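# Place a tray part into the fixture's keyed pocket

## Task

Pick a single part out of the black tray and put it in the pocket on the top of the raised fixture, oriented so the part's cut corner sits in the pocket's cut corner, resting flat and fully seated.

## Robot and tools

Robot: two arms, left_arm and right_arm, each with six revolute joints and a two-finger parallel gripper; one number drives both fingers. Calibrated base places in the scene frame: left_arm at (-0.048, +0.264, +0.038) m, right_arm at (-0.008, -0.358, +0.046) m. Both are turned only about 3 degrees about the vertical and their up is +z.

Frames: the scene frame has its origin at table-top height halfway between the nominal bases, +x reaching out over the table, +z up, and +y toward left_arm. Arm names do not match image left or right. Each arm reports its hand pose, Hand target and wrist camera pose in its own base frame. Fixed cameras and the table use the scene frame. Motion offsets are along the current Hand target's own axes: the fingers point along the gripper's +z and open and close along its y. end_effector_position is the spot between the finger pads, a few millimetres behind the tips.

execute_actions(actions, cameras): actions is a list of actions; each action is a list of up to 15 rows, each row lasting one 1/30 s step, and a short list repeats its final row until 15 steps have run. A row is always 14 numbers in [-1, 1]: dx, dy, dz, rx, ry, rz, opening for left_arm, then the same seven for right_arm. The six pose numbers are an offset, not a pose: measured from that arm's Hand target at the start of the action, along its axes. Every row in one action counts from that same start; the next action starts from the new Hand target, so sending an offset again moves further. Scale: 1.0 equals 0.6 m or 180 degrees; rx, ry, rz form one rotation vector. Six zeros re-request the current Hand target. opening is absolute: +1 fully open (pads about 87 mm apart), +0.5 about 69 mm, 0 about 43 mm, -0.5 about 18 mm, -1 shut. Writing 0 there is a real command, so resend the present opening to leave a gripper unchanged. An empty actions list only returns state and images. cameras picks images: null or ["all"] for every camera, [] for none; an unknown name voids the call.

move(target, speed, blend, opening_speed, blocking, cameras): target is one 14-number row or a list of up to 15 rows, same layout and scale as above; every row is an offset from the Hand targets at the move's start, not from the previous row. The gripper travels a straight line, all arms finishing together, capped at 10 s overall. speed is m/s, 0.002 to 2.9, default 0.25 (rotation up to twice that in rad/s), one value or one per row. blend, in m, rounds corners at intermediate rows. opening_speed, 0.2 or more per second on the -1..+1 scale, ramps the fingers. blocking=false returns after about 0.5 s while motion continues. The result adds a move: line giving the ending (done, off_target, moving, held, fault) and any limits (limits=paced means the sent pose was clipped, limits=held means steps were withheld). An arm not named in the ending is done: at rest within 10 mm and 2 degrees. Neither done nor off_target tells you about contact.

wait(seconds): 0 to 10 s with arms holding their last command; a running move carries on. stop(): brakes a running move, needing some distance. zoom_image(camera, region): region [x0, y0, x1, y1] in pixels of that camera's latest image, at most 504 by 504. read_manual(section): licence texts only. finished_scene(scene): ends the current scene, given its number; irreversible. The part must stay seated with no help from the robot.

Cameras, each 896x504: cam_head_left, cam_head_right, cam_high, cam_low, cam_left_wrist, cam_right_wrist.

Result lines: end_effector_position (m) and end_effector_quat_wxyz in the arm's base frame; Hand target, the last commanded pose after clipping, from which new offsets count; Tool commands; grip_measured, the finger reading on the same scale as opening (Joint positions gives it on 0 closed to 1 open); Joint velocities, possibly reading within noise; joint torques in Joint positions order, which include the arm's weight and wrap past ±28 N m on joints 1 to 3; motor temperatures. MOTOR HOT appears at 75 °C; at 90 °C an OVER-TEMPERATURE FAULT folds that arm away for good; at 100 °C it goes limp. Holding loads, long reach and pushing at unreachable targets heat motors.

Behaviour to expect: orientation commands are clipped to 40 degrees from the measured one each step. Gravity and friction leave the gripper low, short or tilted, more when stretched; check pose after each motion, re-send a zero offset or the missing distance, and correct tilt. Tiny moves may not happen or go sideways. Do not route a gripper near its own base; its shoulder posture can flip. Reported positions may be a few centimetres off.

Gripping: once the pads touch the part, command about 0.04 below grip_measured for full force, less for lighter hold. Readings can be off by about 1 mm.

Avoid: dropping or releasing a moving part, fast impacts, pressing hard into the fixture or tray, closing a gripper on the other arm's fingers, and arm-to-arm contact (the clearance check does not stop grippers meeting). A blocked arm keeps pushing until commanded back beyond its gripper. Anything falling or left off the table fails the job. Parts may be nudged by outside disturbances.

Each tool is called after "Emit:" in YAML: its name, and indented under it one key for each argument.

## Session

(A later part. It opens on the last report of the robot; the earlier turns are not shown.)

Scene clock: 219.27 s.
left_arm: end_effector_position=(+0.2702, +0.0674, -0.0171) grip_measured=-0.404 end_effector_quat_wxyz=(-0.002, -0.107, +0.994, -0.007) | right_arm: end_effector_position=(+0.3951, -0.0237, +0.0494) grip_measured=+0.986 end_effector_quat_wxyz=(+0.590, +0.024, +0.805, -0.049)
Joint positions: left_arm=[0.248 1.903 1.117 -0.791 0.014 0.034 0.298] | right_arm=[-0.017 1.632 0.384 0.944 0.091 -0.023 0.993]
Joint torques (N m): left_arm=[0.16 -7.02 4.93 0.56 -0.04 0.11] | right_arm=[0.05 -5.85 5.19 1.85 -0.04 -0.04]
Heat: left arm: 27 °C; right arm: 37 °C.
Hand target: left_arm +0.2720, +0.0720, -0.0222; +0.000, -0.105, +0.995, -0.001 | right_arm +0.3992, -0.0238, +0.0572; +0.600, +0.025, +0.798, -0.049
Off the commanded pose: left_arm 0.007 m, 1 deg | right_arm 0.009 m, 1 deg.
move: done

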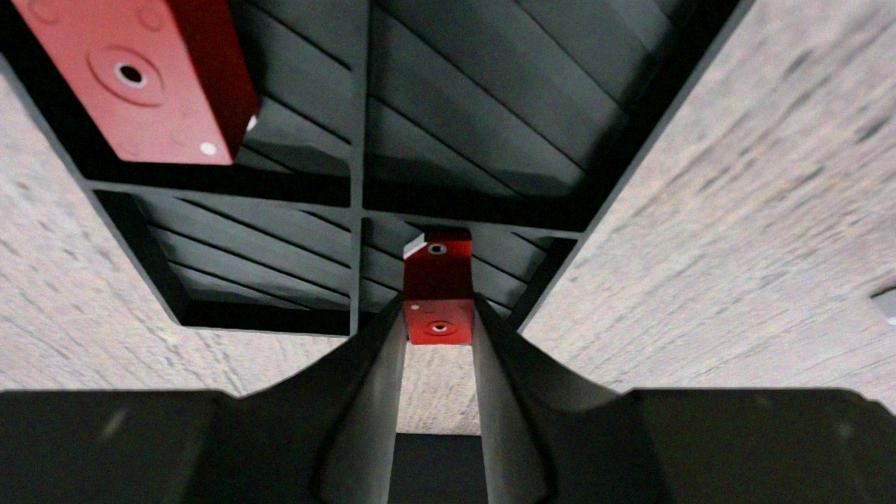

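Emit:
move:
  target:
    - [0,0,-0.1667,0,0,0,-0.52,0,0,0,0,0,0,1]
    - [0.0243,-0.339,-0.34,0.0582,-0.2737,0.1247,-0.52,0,0,0,0,0,0,1]
  speed: [0.15,0.25]
  blend: 0.03

Scene clock: 238.47 s.
left_arm: end_effector_position=(+0.2921, -0.1269, +0.1684) grip_measured=-0.404 end_effector_quat_wxyz=(+0.390, +0.105, +0.914, -0.038) | right_arm: end_effector_position=(+0.3951, -0.0237, +0.0494) grip_measured=+0.986 end_effector_quat_wxyz=(+0.590, +0.024, +0.805, -0.049)
Joint positions: left_arm=[-0.499 1.182 1 -0.606 -0.206 -0.185 0.298] | right_arm=[-0.017 1.632 0.384 0.944 0.091 -0.023 0.993]
Joint torques (N m): left_arm=[-0.75 -5.98 7.15 1.99 -0.21 -0.08] | right_arm=[0.05 -5.85 5.19 1.85 -0.05 -0.03]
Motor temperatures (°C): left_arm=[18 27 26 25 18 19 18] | right_arm=[21 27 26 38 20 20 17]
Heat: left arm: 27 °C; right arm: 38 °C.
Hand target: left_arm +0.3000, -0.1297, +0.1821; +0.421, +0.094, +0.901, -0.045 | right_arm +0.3992, -0.0238, +0.0572; +0.600, +0.025, +0.798, -0.049
Off the commanded pose: left_arm 0.016 m, 4 deg | right_arm 0.009 m, 1 deg.
move: off_target (left_arm)

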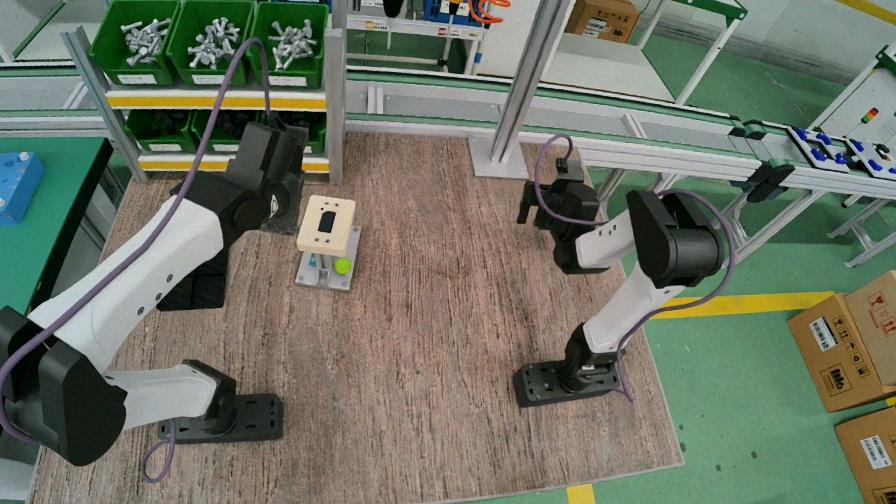

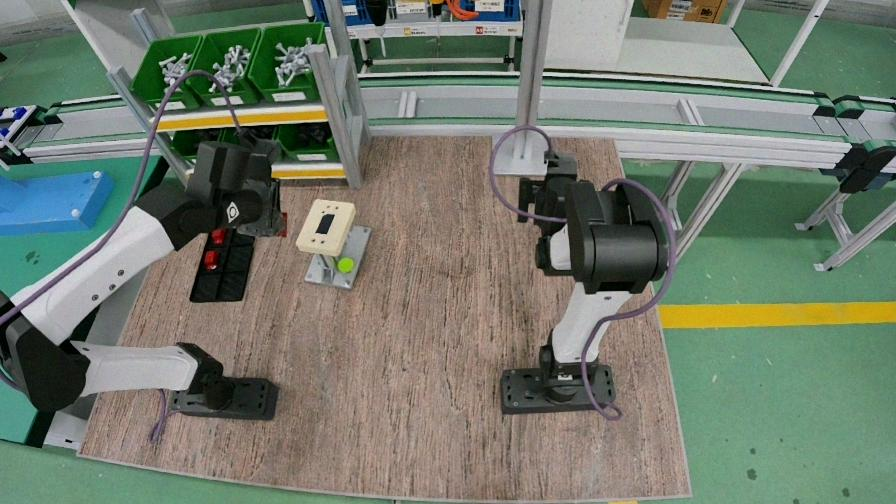

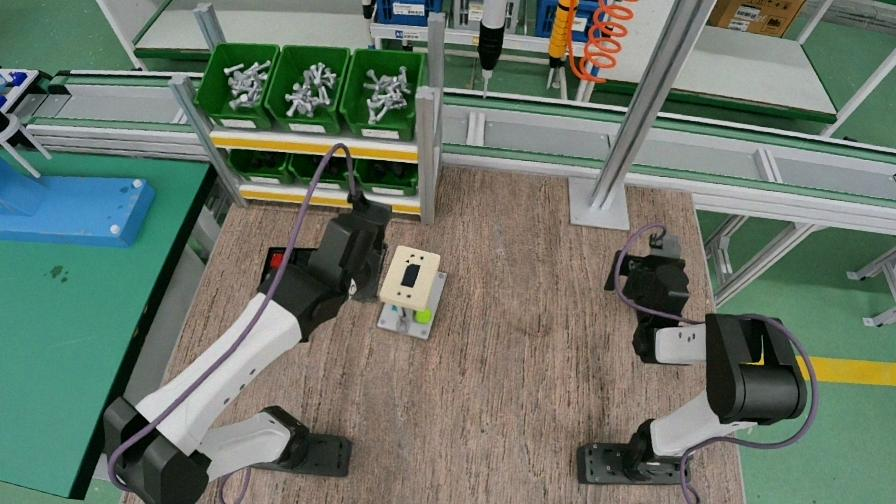

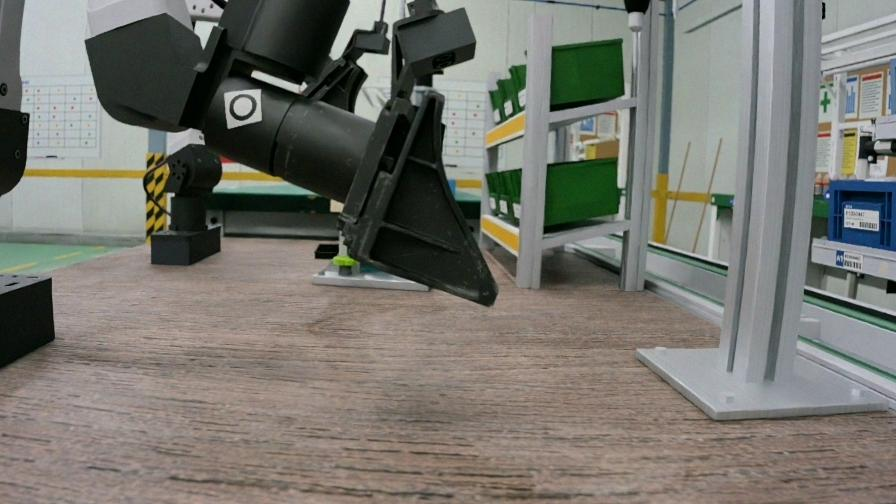

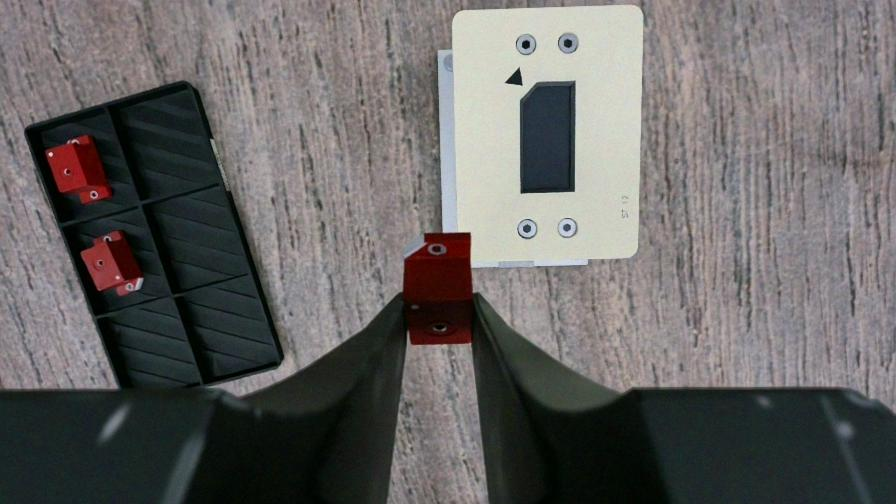

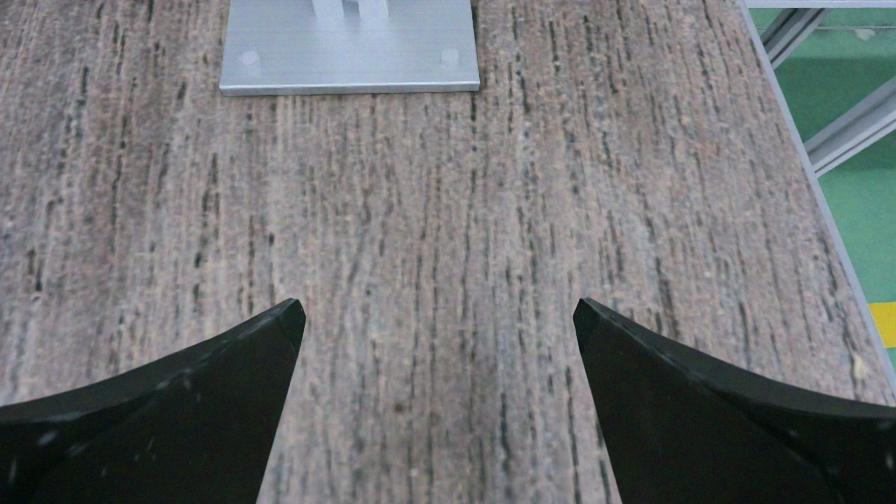

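Emit:
move:
  target: [-0.0126,-0.0667,-0.011,0,0,0,-0.52,0,0,0,0,0,0,1]
  cameras: ["cam_left_wrist","cam_high"]

Emit:
zoom_image:
  camera: "cam_left_wrist"
  region: [380, 60, 580, 360]

Scene clock: 297.03 s.
left_arm: end_effector_position=(+0.2836, -0.1644, +0.1782) grip_measured=-0.404 end_effector_quat_wxyz=(+0.403, +0.105, +0.908, -0.041) | right_arm: end_effector_position=(+0.3951, -0.0237, +0.0494) grip_measured=+0.986 end_effector_quat_wxyz=(+0.590, +0.024, +0.805, -0.049)
Joint positions: left_arm=[-0.661 1.219 1.05 -0.618 -0.325 -0.296 0.298] | right_arm=[-0.017 1.632 0.384 0.944 0.091 -0.023 0.993]
Joint torques (N m): left_arm=[-0.8 -3.29 10.7 1.6 -0.31 -0.09] | right_arm=[0.05 -5.83 5.2 1.85 -0.05 -0.04]
Heat: left arm: 29 °C; right arm: 39 °C.
Hand target: left_arm +0.2914, -0.1688, +0.1920; +0.421, +0.094, +0.901, -0.044 | right_arm +0.3992, -0.0238, +0.0572; +0.600, +0.025, +0.798, -0.049
Off the commanded pose: left_arm 0.017 m, 3 deg | right_arm 0.009 m, 1 deg.
move: off_target (left_arm)
Images, in order (width x height): cam_high 896x504, cam_left_wrist 896x504.

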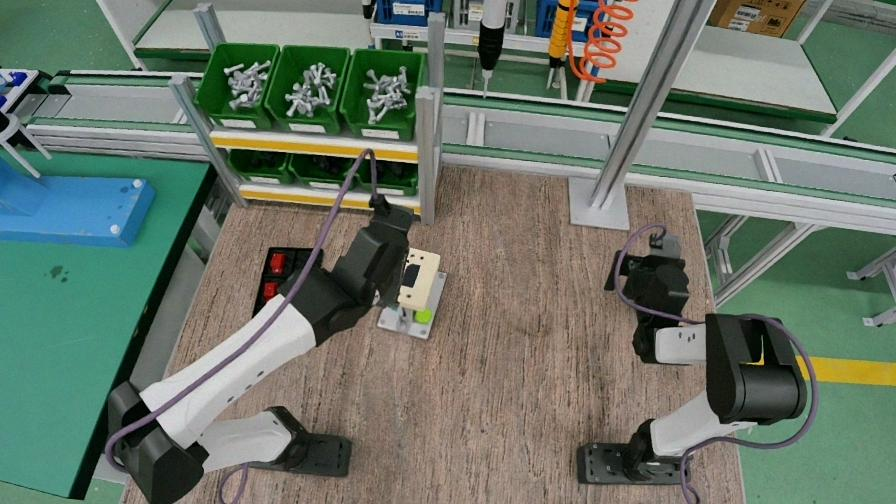

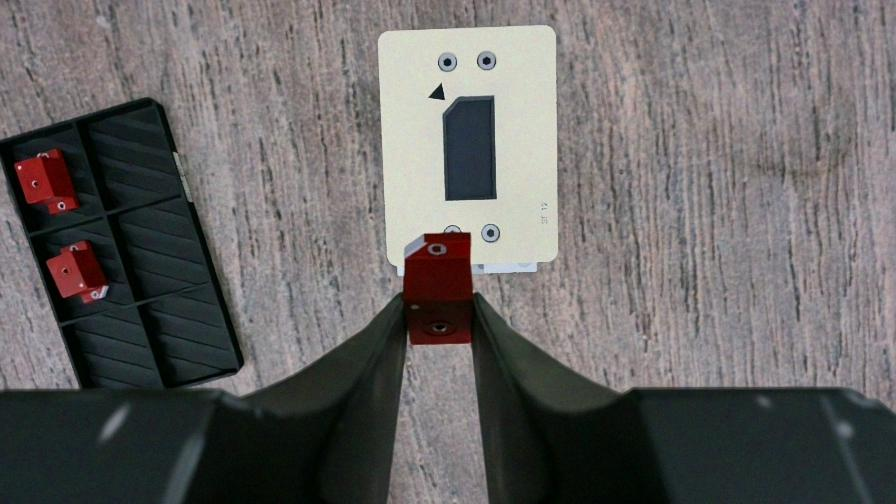

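Scaled by 1.680 (camera's finer frame: 1280x720).

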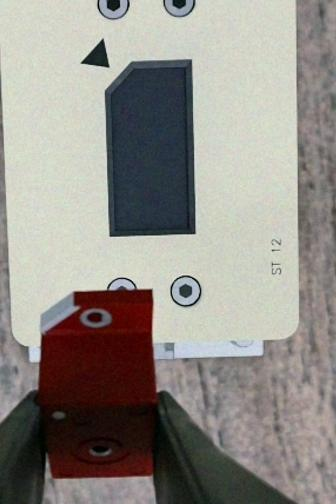

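Emit:
move:
  target: [0.0033,-0.0082,0.113,0.0021,0.2782,0.0046,-0.52,0,0,0,0,0,0,1]
  cameras: ["cam_left_wrist","cam_high","cam_head_left"]
  speed: 0.15

Emit:
zoom_image:
  camera: "cam_left_wrist"
  region: [340, 60, 580, 360]

Scene clock: 350.37 s.
left_arm: end_effector_position=(+0.3391, -0.1837, +0.1438) grip_measured=-0.404 end_effector_quat_wxyz=(+0.026, +0.109, +0.994, -0.004) | right_arm: end_effector_position=(+0.3951, -0.0237, +0.0494) grip_measured=+0.986 end_effector_quat_wxyz=(+0.590, +0.024, +0.805, -0.049)
Joint positions: left_arm=[-0.475 2.17 2.186 -1.535 -0.012 -0.256 0.298] | right_arm=[-0.017 1.632 0.384 0.944 0.091 -0.023 0.993]
Joint torques (N m): left_arm=[0.14 -10.02 8.76 0.26 0.21 0.11] | right_arm=[0.05 -5.83 5.19 1.85 -0.05 -0.04]
Motor temperatures (°C): left_arm=[18 25 31 29 18 18 19] | right_arm=[21 27 26 40 20 19 17]
Heat: left arm: 31 °C; right arm: 40 °C.
Hand target: left_arm +0.3400, -0.1843, +0.1470; +0.000, +0.112, +0.994, +0.000 | right_arm +0.3992, -0.0238, +0.0572; +0.600, +0.025, +0.798, -0.049
Off the commanded pose: left_arm 0.003 m, 3 deg | right_arm 0.009 m, 1 deg.
joint sent to its limit (left arm) — joint 4 (wrist pitch), lower limit. The joint targets are off in orientation, not in position.
move: off_target (left_arm)
Images, in order (width x height): cam_head_left 896x504, cam_high 896x504, cam_left_wrist 896x504.

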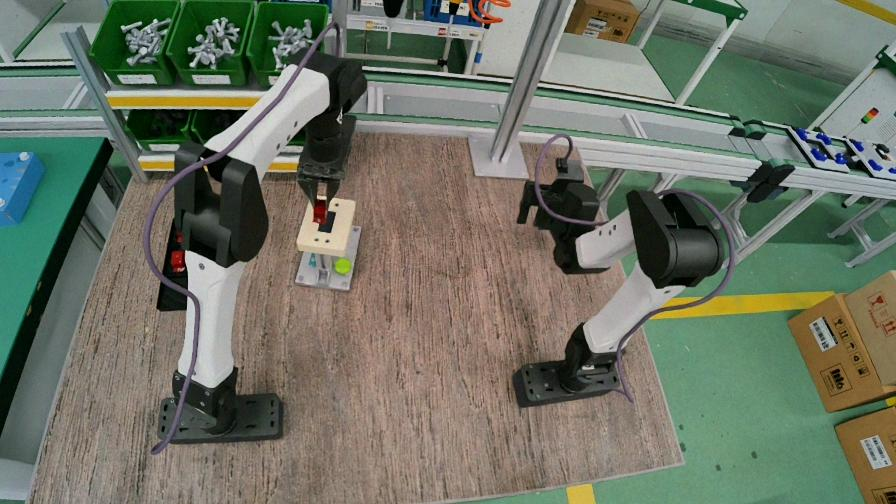

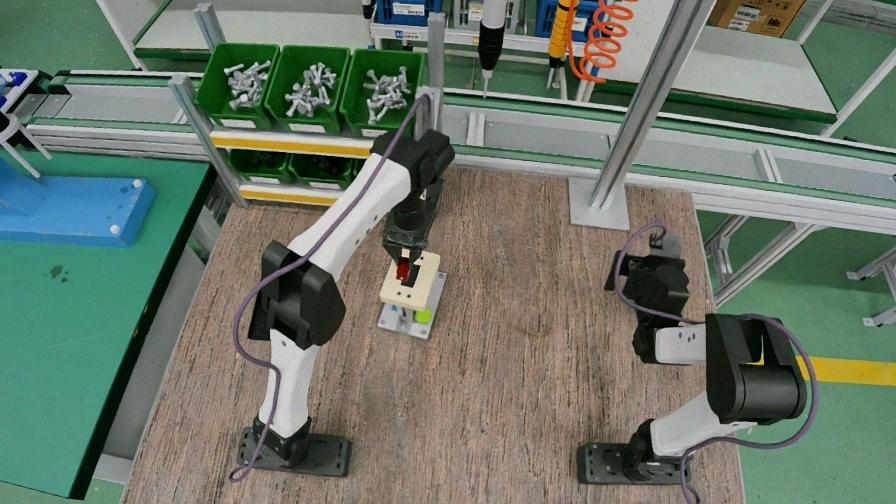

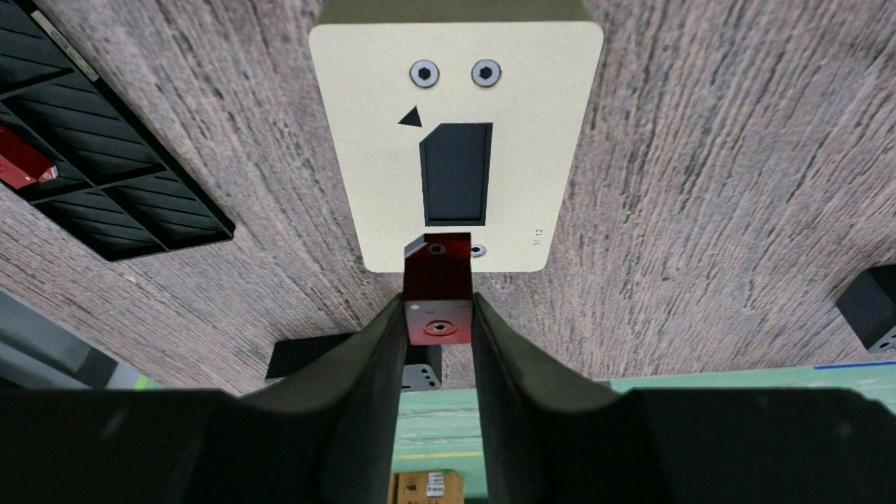

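Scaled by 1.680 (camera's finer frame: 1280x720).

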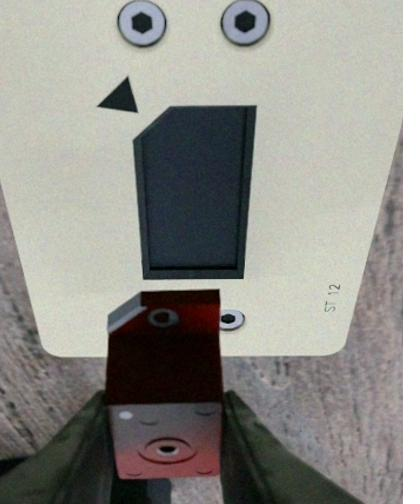

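Emit:
move:
  target: [-0.021,-0.0098,0.0275,0,0,0,-0.52,0,0,0,0,0,0,1]
  cameras: ["cam_left_wrist","cam_head_left"]
  speed: 0.1

Emit:
zoom_image:
  camera: "cam_left_wrist"
  region: [340, 60, 580, 360]

Emit:
zoom_image:
  camera: "cam_head_left"
  region: [270, 160, 380, 290]

Scene clock: 397.07 s.
left_arm: end_effector_position=(+0.3497, -0.1892, +0.1290) grip_measured=-0.404 end_effector_quat_wxyz=(+0.016, +0.109, +0.994, +0.000) | right_arm: end_effector_position=(+0.3951, -0.0237, +0.0494) grip_measured=+0.986 end_effector_quat_wxyz=(+0.590, +0.024, +0.805, -0.049)
Joint positions: left_arm=[-0.475 2.247 2.249 -1.542 -0.012 -0.255 0.298] | right_arm=[-0.017 1.632 0.384 0.944 0.091 -0.023 0.993]
Joint torques (N m): left_arm=[-0.46 -10.22 8.7 0.28 0.21 0.05] | right_arm=[0.03 -5.83 5.19 1.84 -0.04 -0.04]
Heat: left arm: 32 °C; right arm: 41 °C.
Hand target: left_arm +0.3509, -0.1928, +0.1305; +0.000, +0.112, +0.994, +0.000 | right_arm +0.3992, -0.0238, +0.0572; +0.600, +0.025, +0.798, -0.049
Off the commanded pose: left_arm 0.004 m, 2 deg | right_arm 0.009 m, 1 deg.
joint sent to its limit (left arm) — joint 4 (wrist pitch), lower limit. The joint targets still meet the commanded pose.
move: done
Images, in order (width x height): cam_head_left 896x504, cam_left_wrist 896x504.

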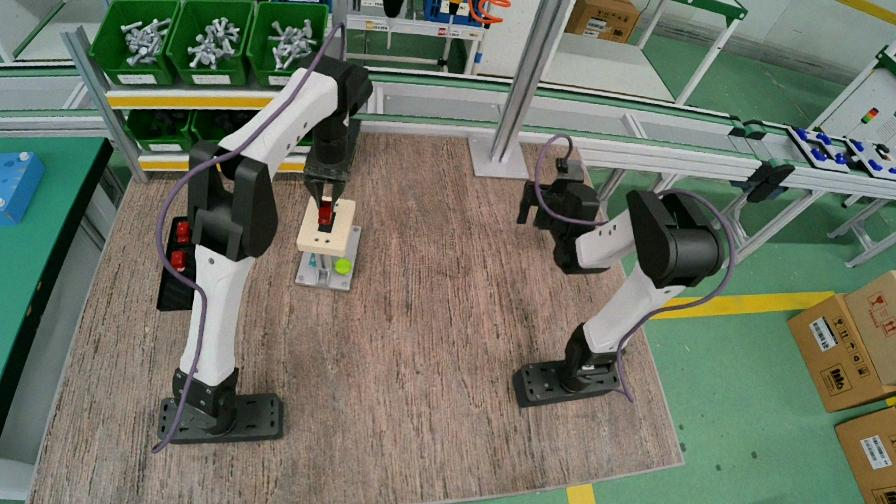

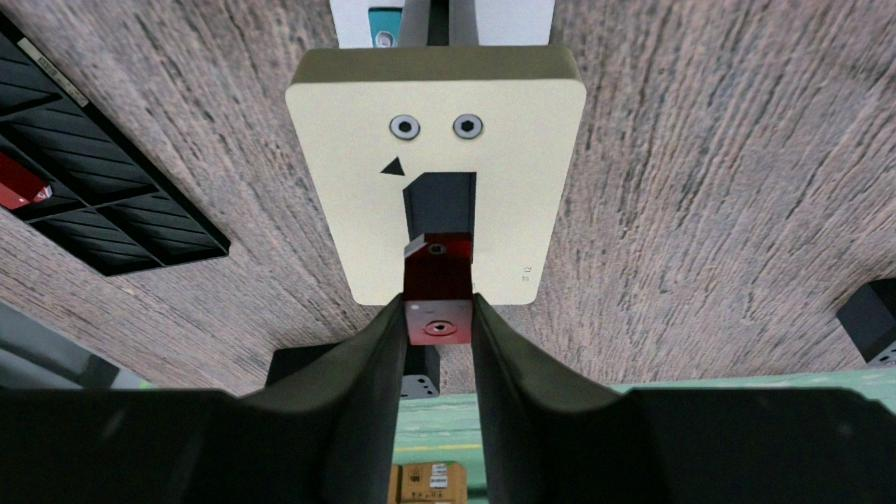

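Scaled by 1.680 (camera's finer frame: 1280x720).

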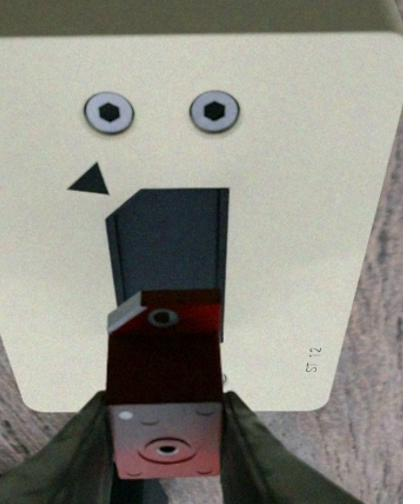

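Scaled by 3.877 (camera's finer frame: 1280x720).

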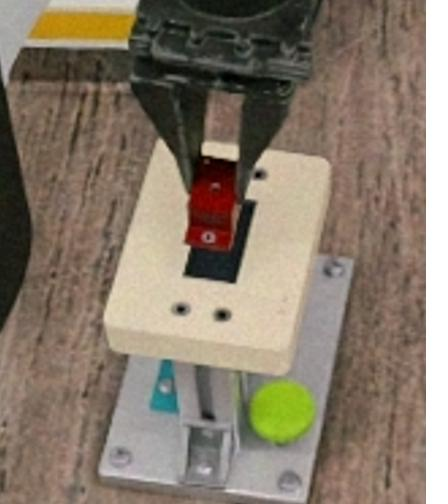

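Emit:
move:
  target: [0.0,0.0,0.0175,0,0,0,-0.52,0,0,0,0,0,0,1]
  cameras: ["cam_left_wrist","cam_low"]
  speed: 0.06

Emit:
zoom_image:
  camera: "cam_left_wrist"
  region: [340, 120, 540, 370]

Scene clock: 434.13 s.
left_arm: end_effector_position=(+0.3498, -0.1895, +0.1183) grip_measured=-0.404 end_effector_quat_wxyz=(+0.003, +0.110, +0.994, +0.005) | right_arm: end_effector_position=(+0.3951, -0.0237, +0.0494) grip_measured=+0.986 end_effector_quat_wxyz=(+0.590, +0.024, +0.805, -0.049)
Joint positions: left_arm=[-0.475 2.276 2.249 -1.542 -0.011 -0.255 0.298] | right_arm=[-0.017 1.632 0.384 0.944 0.091 -0.023 0.993]
Joint torques (N m): left_arm=[-0.44 -10.62 8.61 0.23 0.2 0.05] | right_arm=[0.05 -5.85 5.19 1.85 -0.05 -0.04]
Motor temperatures (°C): left_arm=[18 32 33 24 18 18 20] | right_arm=[21 27 26 41 20 19 17]
Heat: left arm: 33 °C; right arm: 41 °C.
Hand target: left_arm +0.3510, -0.1928, +0.1200; +0.000, +0.112, +0.994, +0.000 | right_arm +0.3992, -0.0238, +0.0572; +0.600, +0.025, +0.798, -0.049
Off the commanded pose: left_arm 0.004 m, 1 deg | right_arm 0.009 m, 1 deg.
joint sent to its limit (left arm) — joint 4 (wrist pitch), lower limit. The joint targets still meet the commanded pose.
move: done
Images, in order (width x height): cam_low 896x504, cam_left_wrist 896x504.

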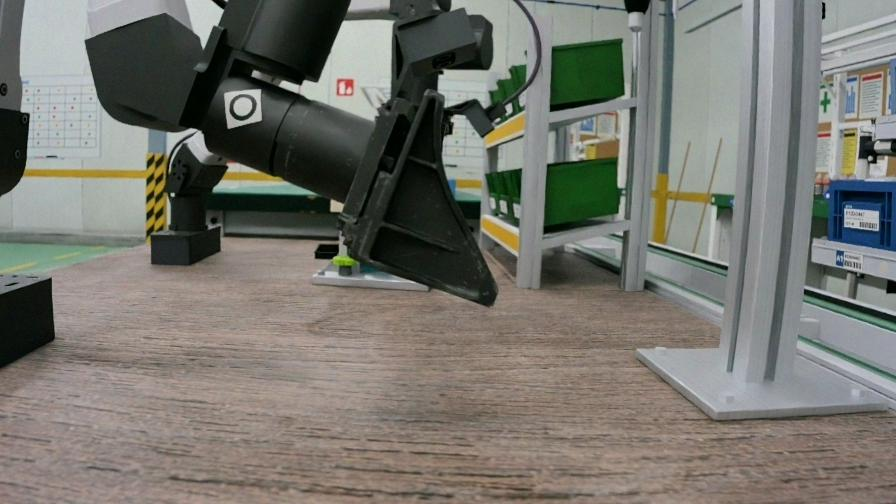

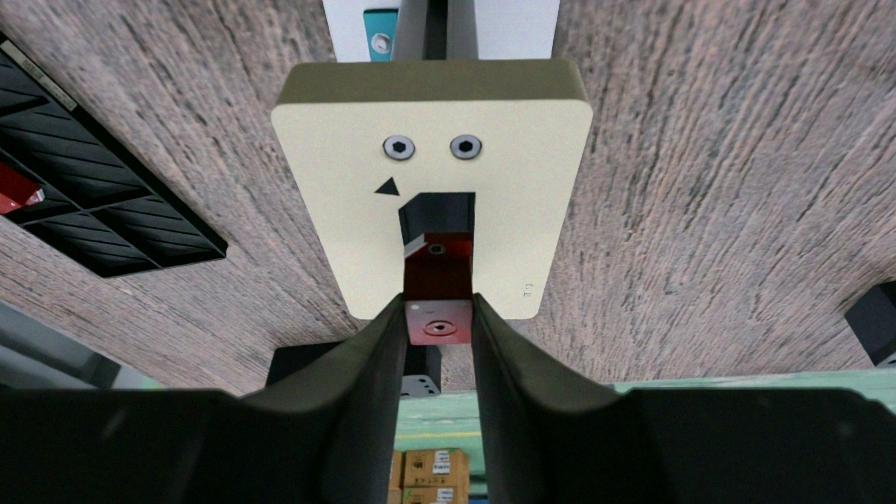

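Scaled by 2.016 (camera's finer frame: 1280x720).

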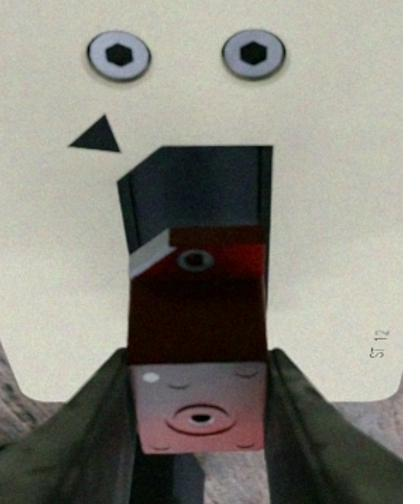

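Emit:
move:
  target: [0.0035,0.0,0.0165,0,0,0,-0.52,0,0,0,0,0,0,1]
  cameras: ["cam_left_wrist","cam_high"]
  speed: 0.06

Emit:
zoom_image:
  camera: "cam_left_wrist"
  region: [340, 120, 540, 370]

Emit:
zoom_image:
  camera: "cam_high"
  region: [360, 220, 460, 350]

Scene clock: 456.33 s.
left_arm: end_effector_position=(+0.3468, -0.1880, +0.1098) grip_measured=-0.404 end_effector_quat_wxyz=(-0.007, +0.110, +0.994, +0.008) | right_arm: end_effector_position=(+0.3951, -0.0237, +0.0494) grip_measured=+0.986 end_effector_quat_wxyz=(+0.590, +0.024, +0.805, -0.049)
Joint positions: left_arm=[-0.475 2.276 2.211 -1.525 -0.011 -0.255 0.298] | right_arm=[-0.017 1.632 0.384 0.944 0.091 -0.023 0.993]
Joint torques (N m): left_arm=[-0.58 -12.25 5.68 0.49 0.2 0.04] | right_arm=[0.05 -5.85 5.2 1.85 -0.04 -0.04]
Heat: left arm: 33 °C; right arm: 41 °C.
Hand target: left_arm +0.3489, -0.1923, +0.1101; +0.000, +0.112, +0.994, +0.000 | right_arm +0.3992, -0.0238, +0.0572; +0.600, +0.025, +0.798, -0.049
Off the commanded pose: left_arm 0.005 m, 1 deg | right_arm 0.009 m, 1 deg.
move: done
Images, in order (width x height): cam_high 896x504, cam_left_wrist 896x504.

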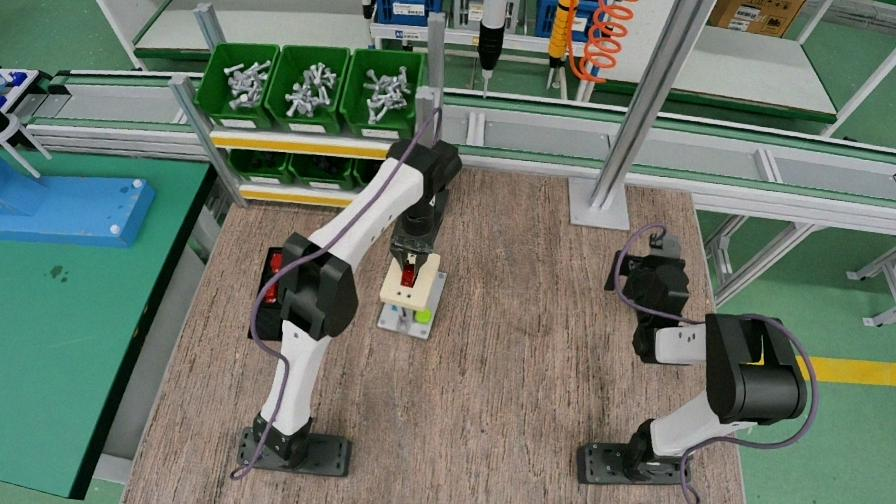

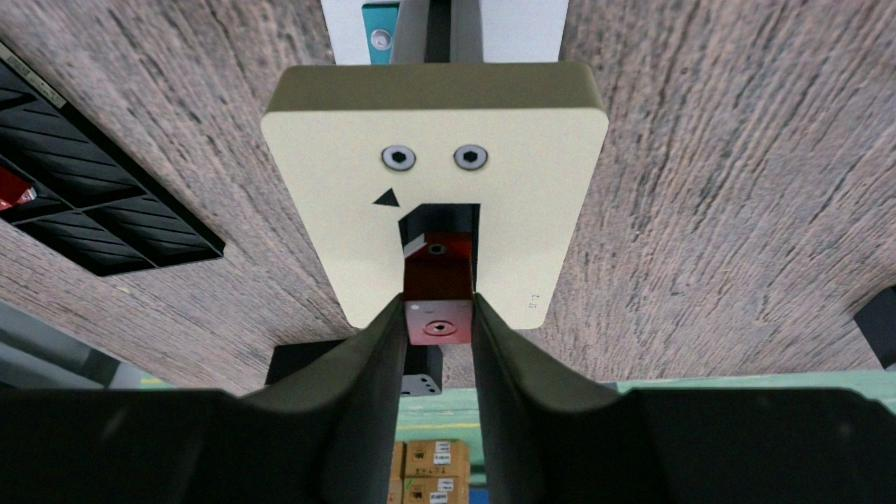

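Scaled by 2.016 (camera's finer frame: 1280x720).

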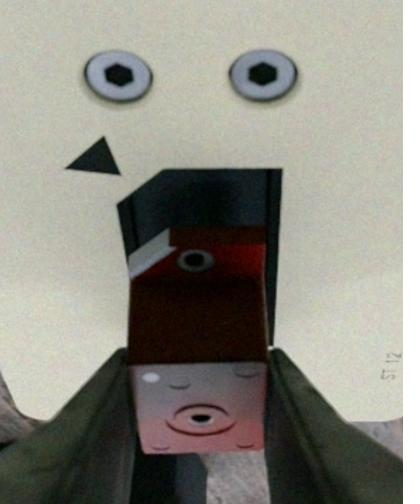

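Scaled by 3.877 (camera's finer frame: 1280x720).

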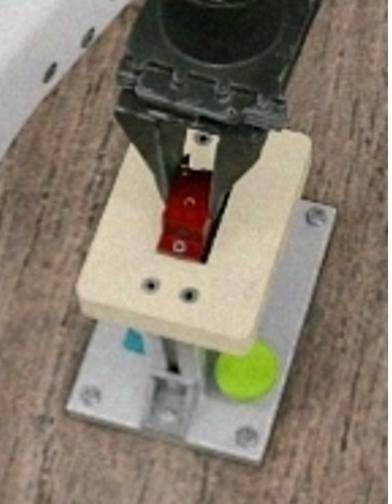

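Emit:
move:
  target: [0.0,0.0,0.0125,0.0095,-0.0025,0,-0.52,0,0,0,0,0,0,1]
  cameras: ["cam_left_wrist","cam_high"]
  speed: 0.05

Emit:
zoom_image:
  camera: "cam_left_wrist"
  region: [340, 120, 540, 370]

Emit:
zoom_image:
  camera: "cam_high"
  region: [360, 220, 460, 350]

Scene clock: 480.97 s.
left_arm: end_effector_position=(+0.3435, -0.1906, +0.1013) grip_measured=-0.404 end_effector_quat_wxyz=(-0.015, +0.117, +0.993, -0.004) | right_arm: end_effector_position=(+0.3951, -0.0237, +0.0494) grip_measured=+0.986 end_effector_quat_wxyz=(+0.590, +0.024, +0.805, -0.049)
Joint positions: left_arm=[-0.473 2.267 2.159 -1.488 0.018 -0.239 0.298] | right_arm=[-0.017 1.632 0.384 0.944 0.091 -0.023 0.993]
Joint torques (N m): left_arm=[0.31 -13.86 3.79 0.7 0.19 -0.02] | right_arm=[0.05 -5.85 5.18 1.85 -0.04 -0.04]
Heat: left arm: 35 °C; right arm: 42 °C.
Hand target: left_arm +0.3489, -0.1924, +0.1026; +0.002, +0.112, +0.994, -0.016 | right_arm +0.3992, -0.0238, +0.0572; +0.600, +0.025, +0.798, -0.049
Off the commanded pose: left_arm 0.006 m, 2 deg | right_arm 0.009 m, 1 deg.
move: done
Images, in order (width x height): cam_high 896x504, cam_left_wrist 896x504.

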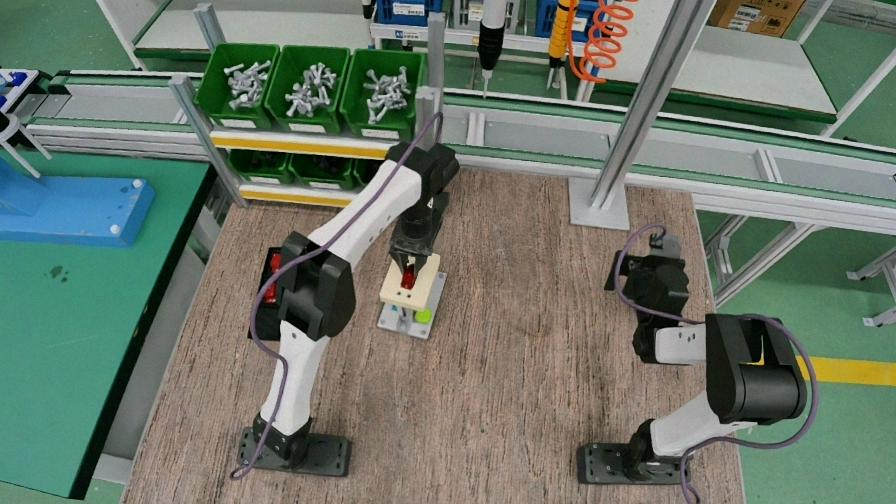

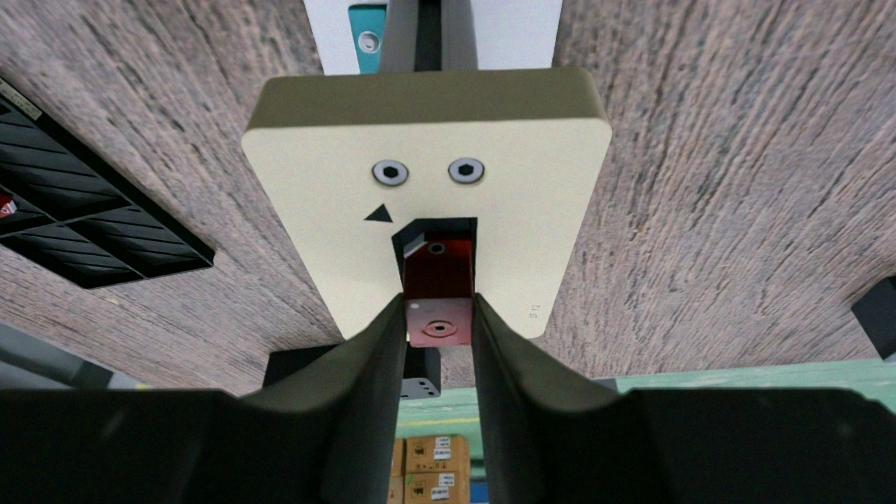

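Scaled by 2.016 (camera's finer frame: 1280x720).

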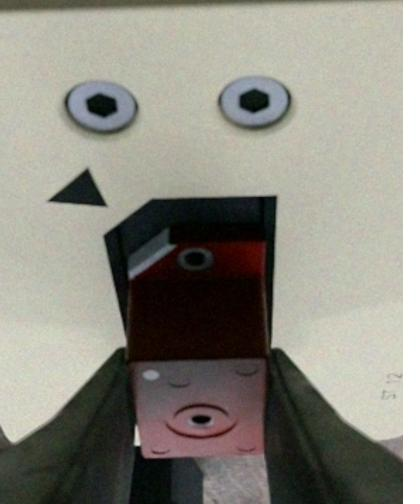

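Scaled by 3.877 (camera's finer frame: 1280x720).

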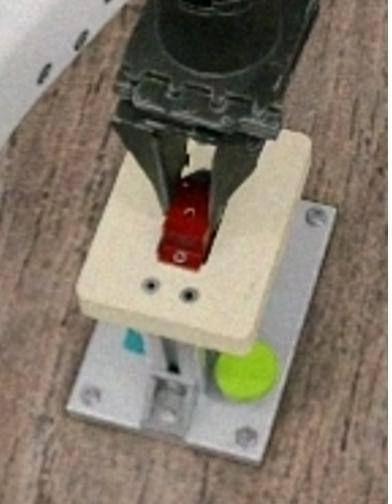

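Emit:
move:
  target: [-0.004,0.0085,-0.006,0,-0.007,0,-0.52,0,0,0,0,0,0,1]
  cameras: ["cam_left_wrist"]
  speed: 0.05

Emit:
zoom_image:
  camera: "cam_left_wrist"
  region: [380, 180, 500, 360]

Scene clock: 523.83 s.
left_arm: end_effector_position=(+0.3450, -0.1879, +0.1015) grip_measured=-0.404 end_effector_quat_wxyz=(-0.010, +0.115, +0.993, -0.008) | right_arm: end_effector_position=(+0.3951, -0.0237, +0.0494) grip_measured=+0.986 end_effector_quat_wxyz=(+0.590, +0.024, +0.805, -0.049)
Joint positions: left_arm=[-0.465 2.253 2.14 -1.471 0.022 -0.234 0.298] | right_arm=[-0.017 1.632 0.384 0.944 0.091 -0.023 0.993]
Joint torques (N m): left_arm=[0.54 -14.46 4.19 0.72 0.1 0.03] | right_arm=[0.03 -5.85 5.19 1.85 -0.04 -0.04]
Motor temperatures (°C): left_arm=[18 38 28 24 18 18 20] | right_arm=[21 27 26 42 20 19 17]
Heat: left arm: 38 °C; right arm: 42 °C.
Hand target: left_arm +0.3524, -0.1877, +0.1061; +0.013, +0.112, +0.994, -0.017 | right_arm +0.3992, -0.0238, +0.0572; +0.600, +0.025, +0.798, -0.049
Off the commanded pose: left_arm 0.009 m, 3 deg | right_arm 0.009 m, 1 deg.
move: off_target (left_arm)

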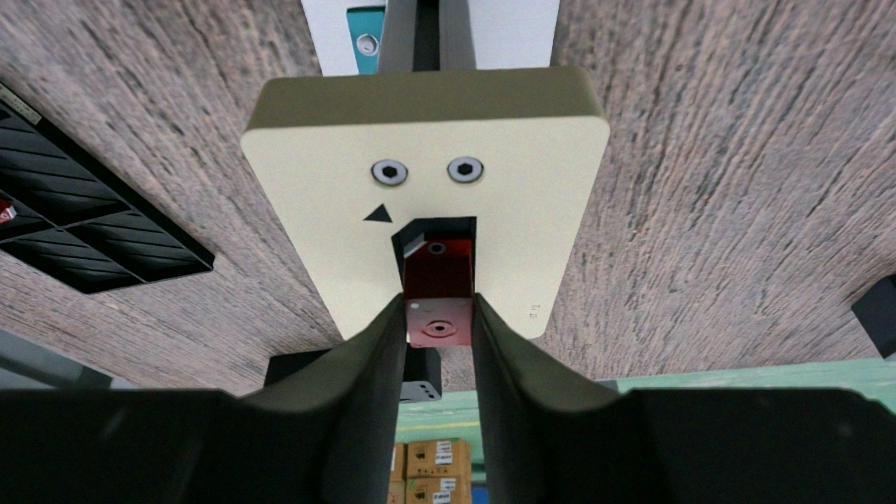

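Scaled by 2.800 (camera's finer frame: 1280x720).

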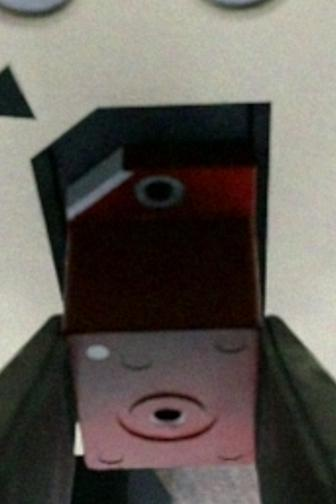

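Emit:
wait:
  seconds: 0.3
  cameras: ["cam_left_wrist","cam_high","cam_head_right"]

Emit:
zoom_image:
  camera: "cam_high"
  region: [360, 220, 460, 350]

Emit:
zoom_image:
  camera: "cam_head_right"
  region: [280, 170, 390, 300]

Scene clock: 534.80 s.
left_arm: end_effector_position=(+0.3450, -0.1880, +0.1014) grip_measured=-0.404 end_effector_quat_wxyz=(-0.010, +0.115, +0.993, -0.008) | right_arm: end_effector_position=(+0.3951, -0.0237, +0.0494) grip_measured=+0.986 end_effector_quat_wxyz=(+0.590, +0.024, +0.805, -0.049)
Joint positions: left_arm=[-0.465 2.253 2.139 -1.471 0.022 -0.234 0.298] | right_arm=[-0.017 1.632 0.384 0.944 0.091 -0.023 0.993]
Joint torques (N m): left_arm=[0.53 -14.49 4.14 0.73 0.1 0.03] | right_arm=[0.05 -5.85 5.2 1.85 -0.05 -0.04]
Heat: left arm: 39 °C; right arm: 42 °C.
Hand target: left_arm +0.3524, -0.1877, +0.1061; +0.013, +0.112, +0.994, -0.017 | right_arm +0.3992, -0.0238, +0.0572; +0.600, +0.025, +0.798, -0.049
Tool commands: left_gripper/opening=-0.52 right_gripper/opening=+1.0
Off the commanded pose: left_arm 0.009 m, 3 deg | right_arm 0.009 m, 1 deg.
wait: 0.30 s; at rest from the start
Images, in order (width x height): cam_head_right 896x504, cam_high 896x504, cam_left_wrist 896x504.

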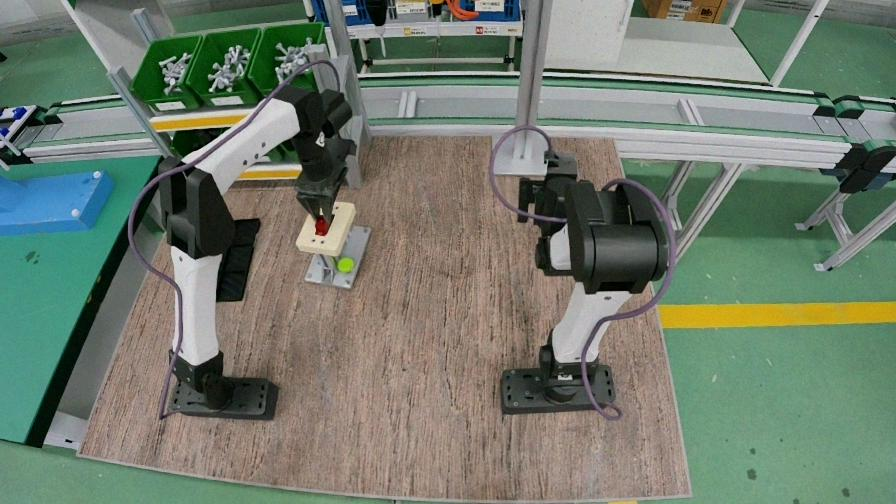

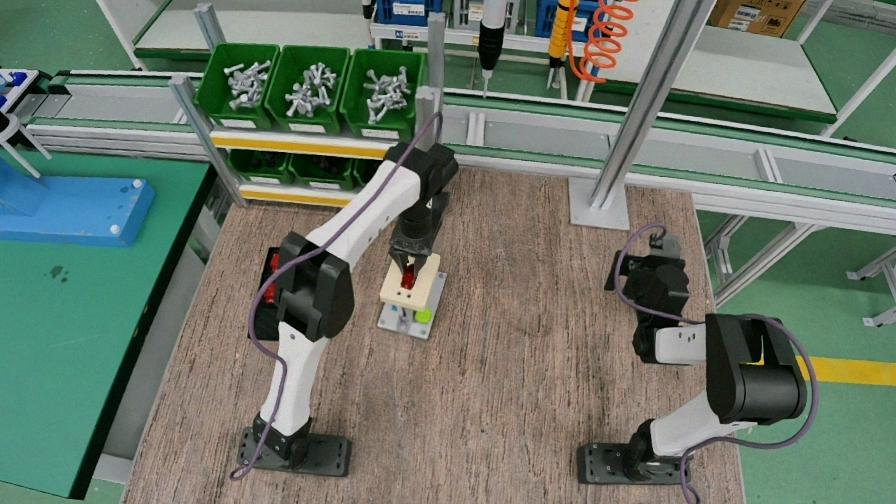

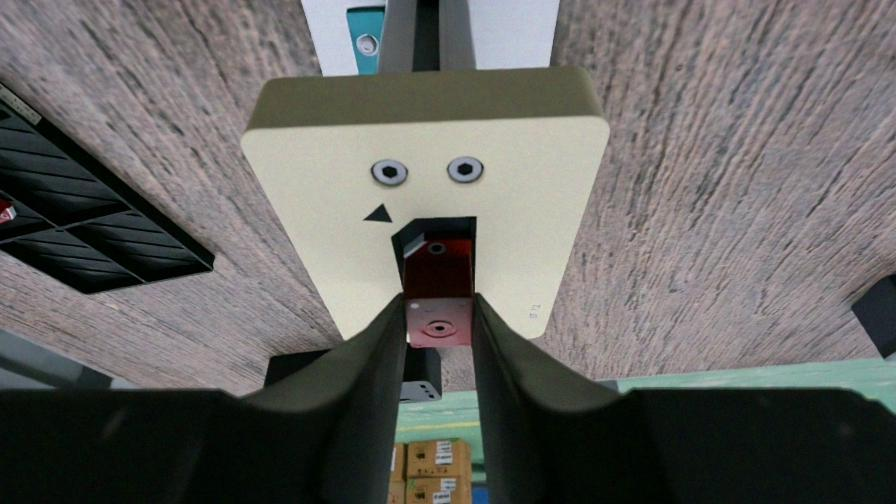

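Scaled by 3.877 (camera's finer frame: 1280x720).

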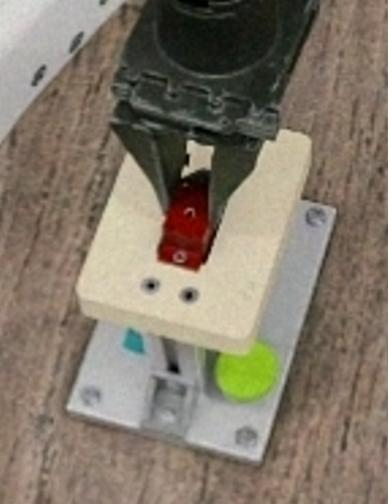

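Scaled by 3.877 (camera's finer frame: 1280x720).

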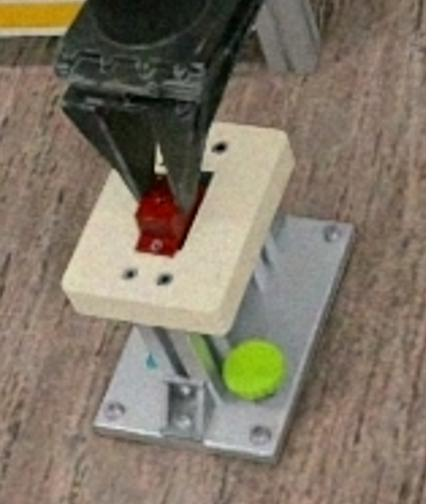

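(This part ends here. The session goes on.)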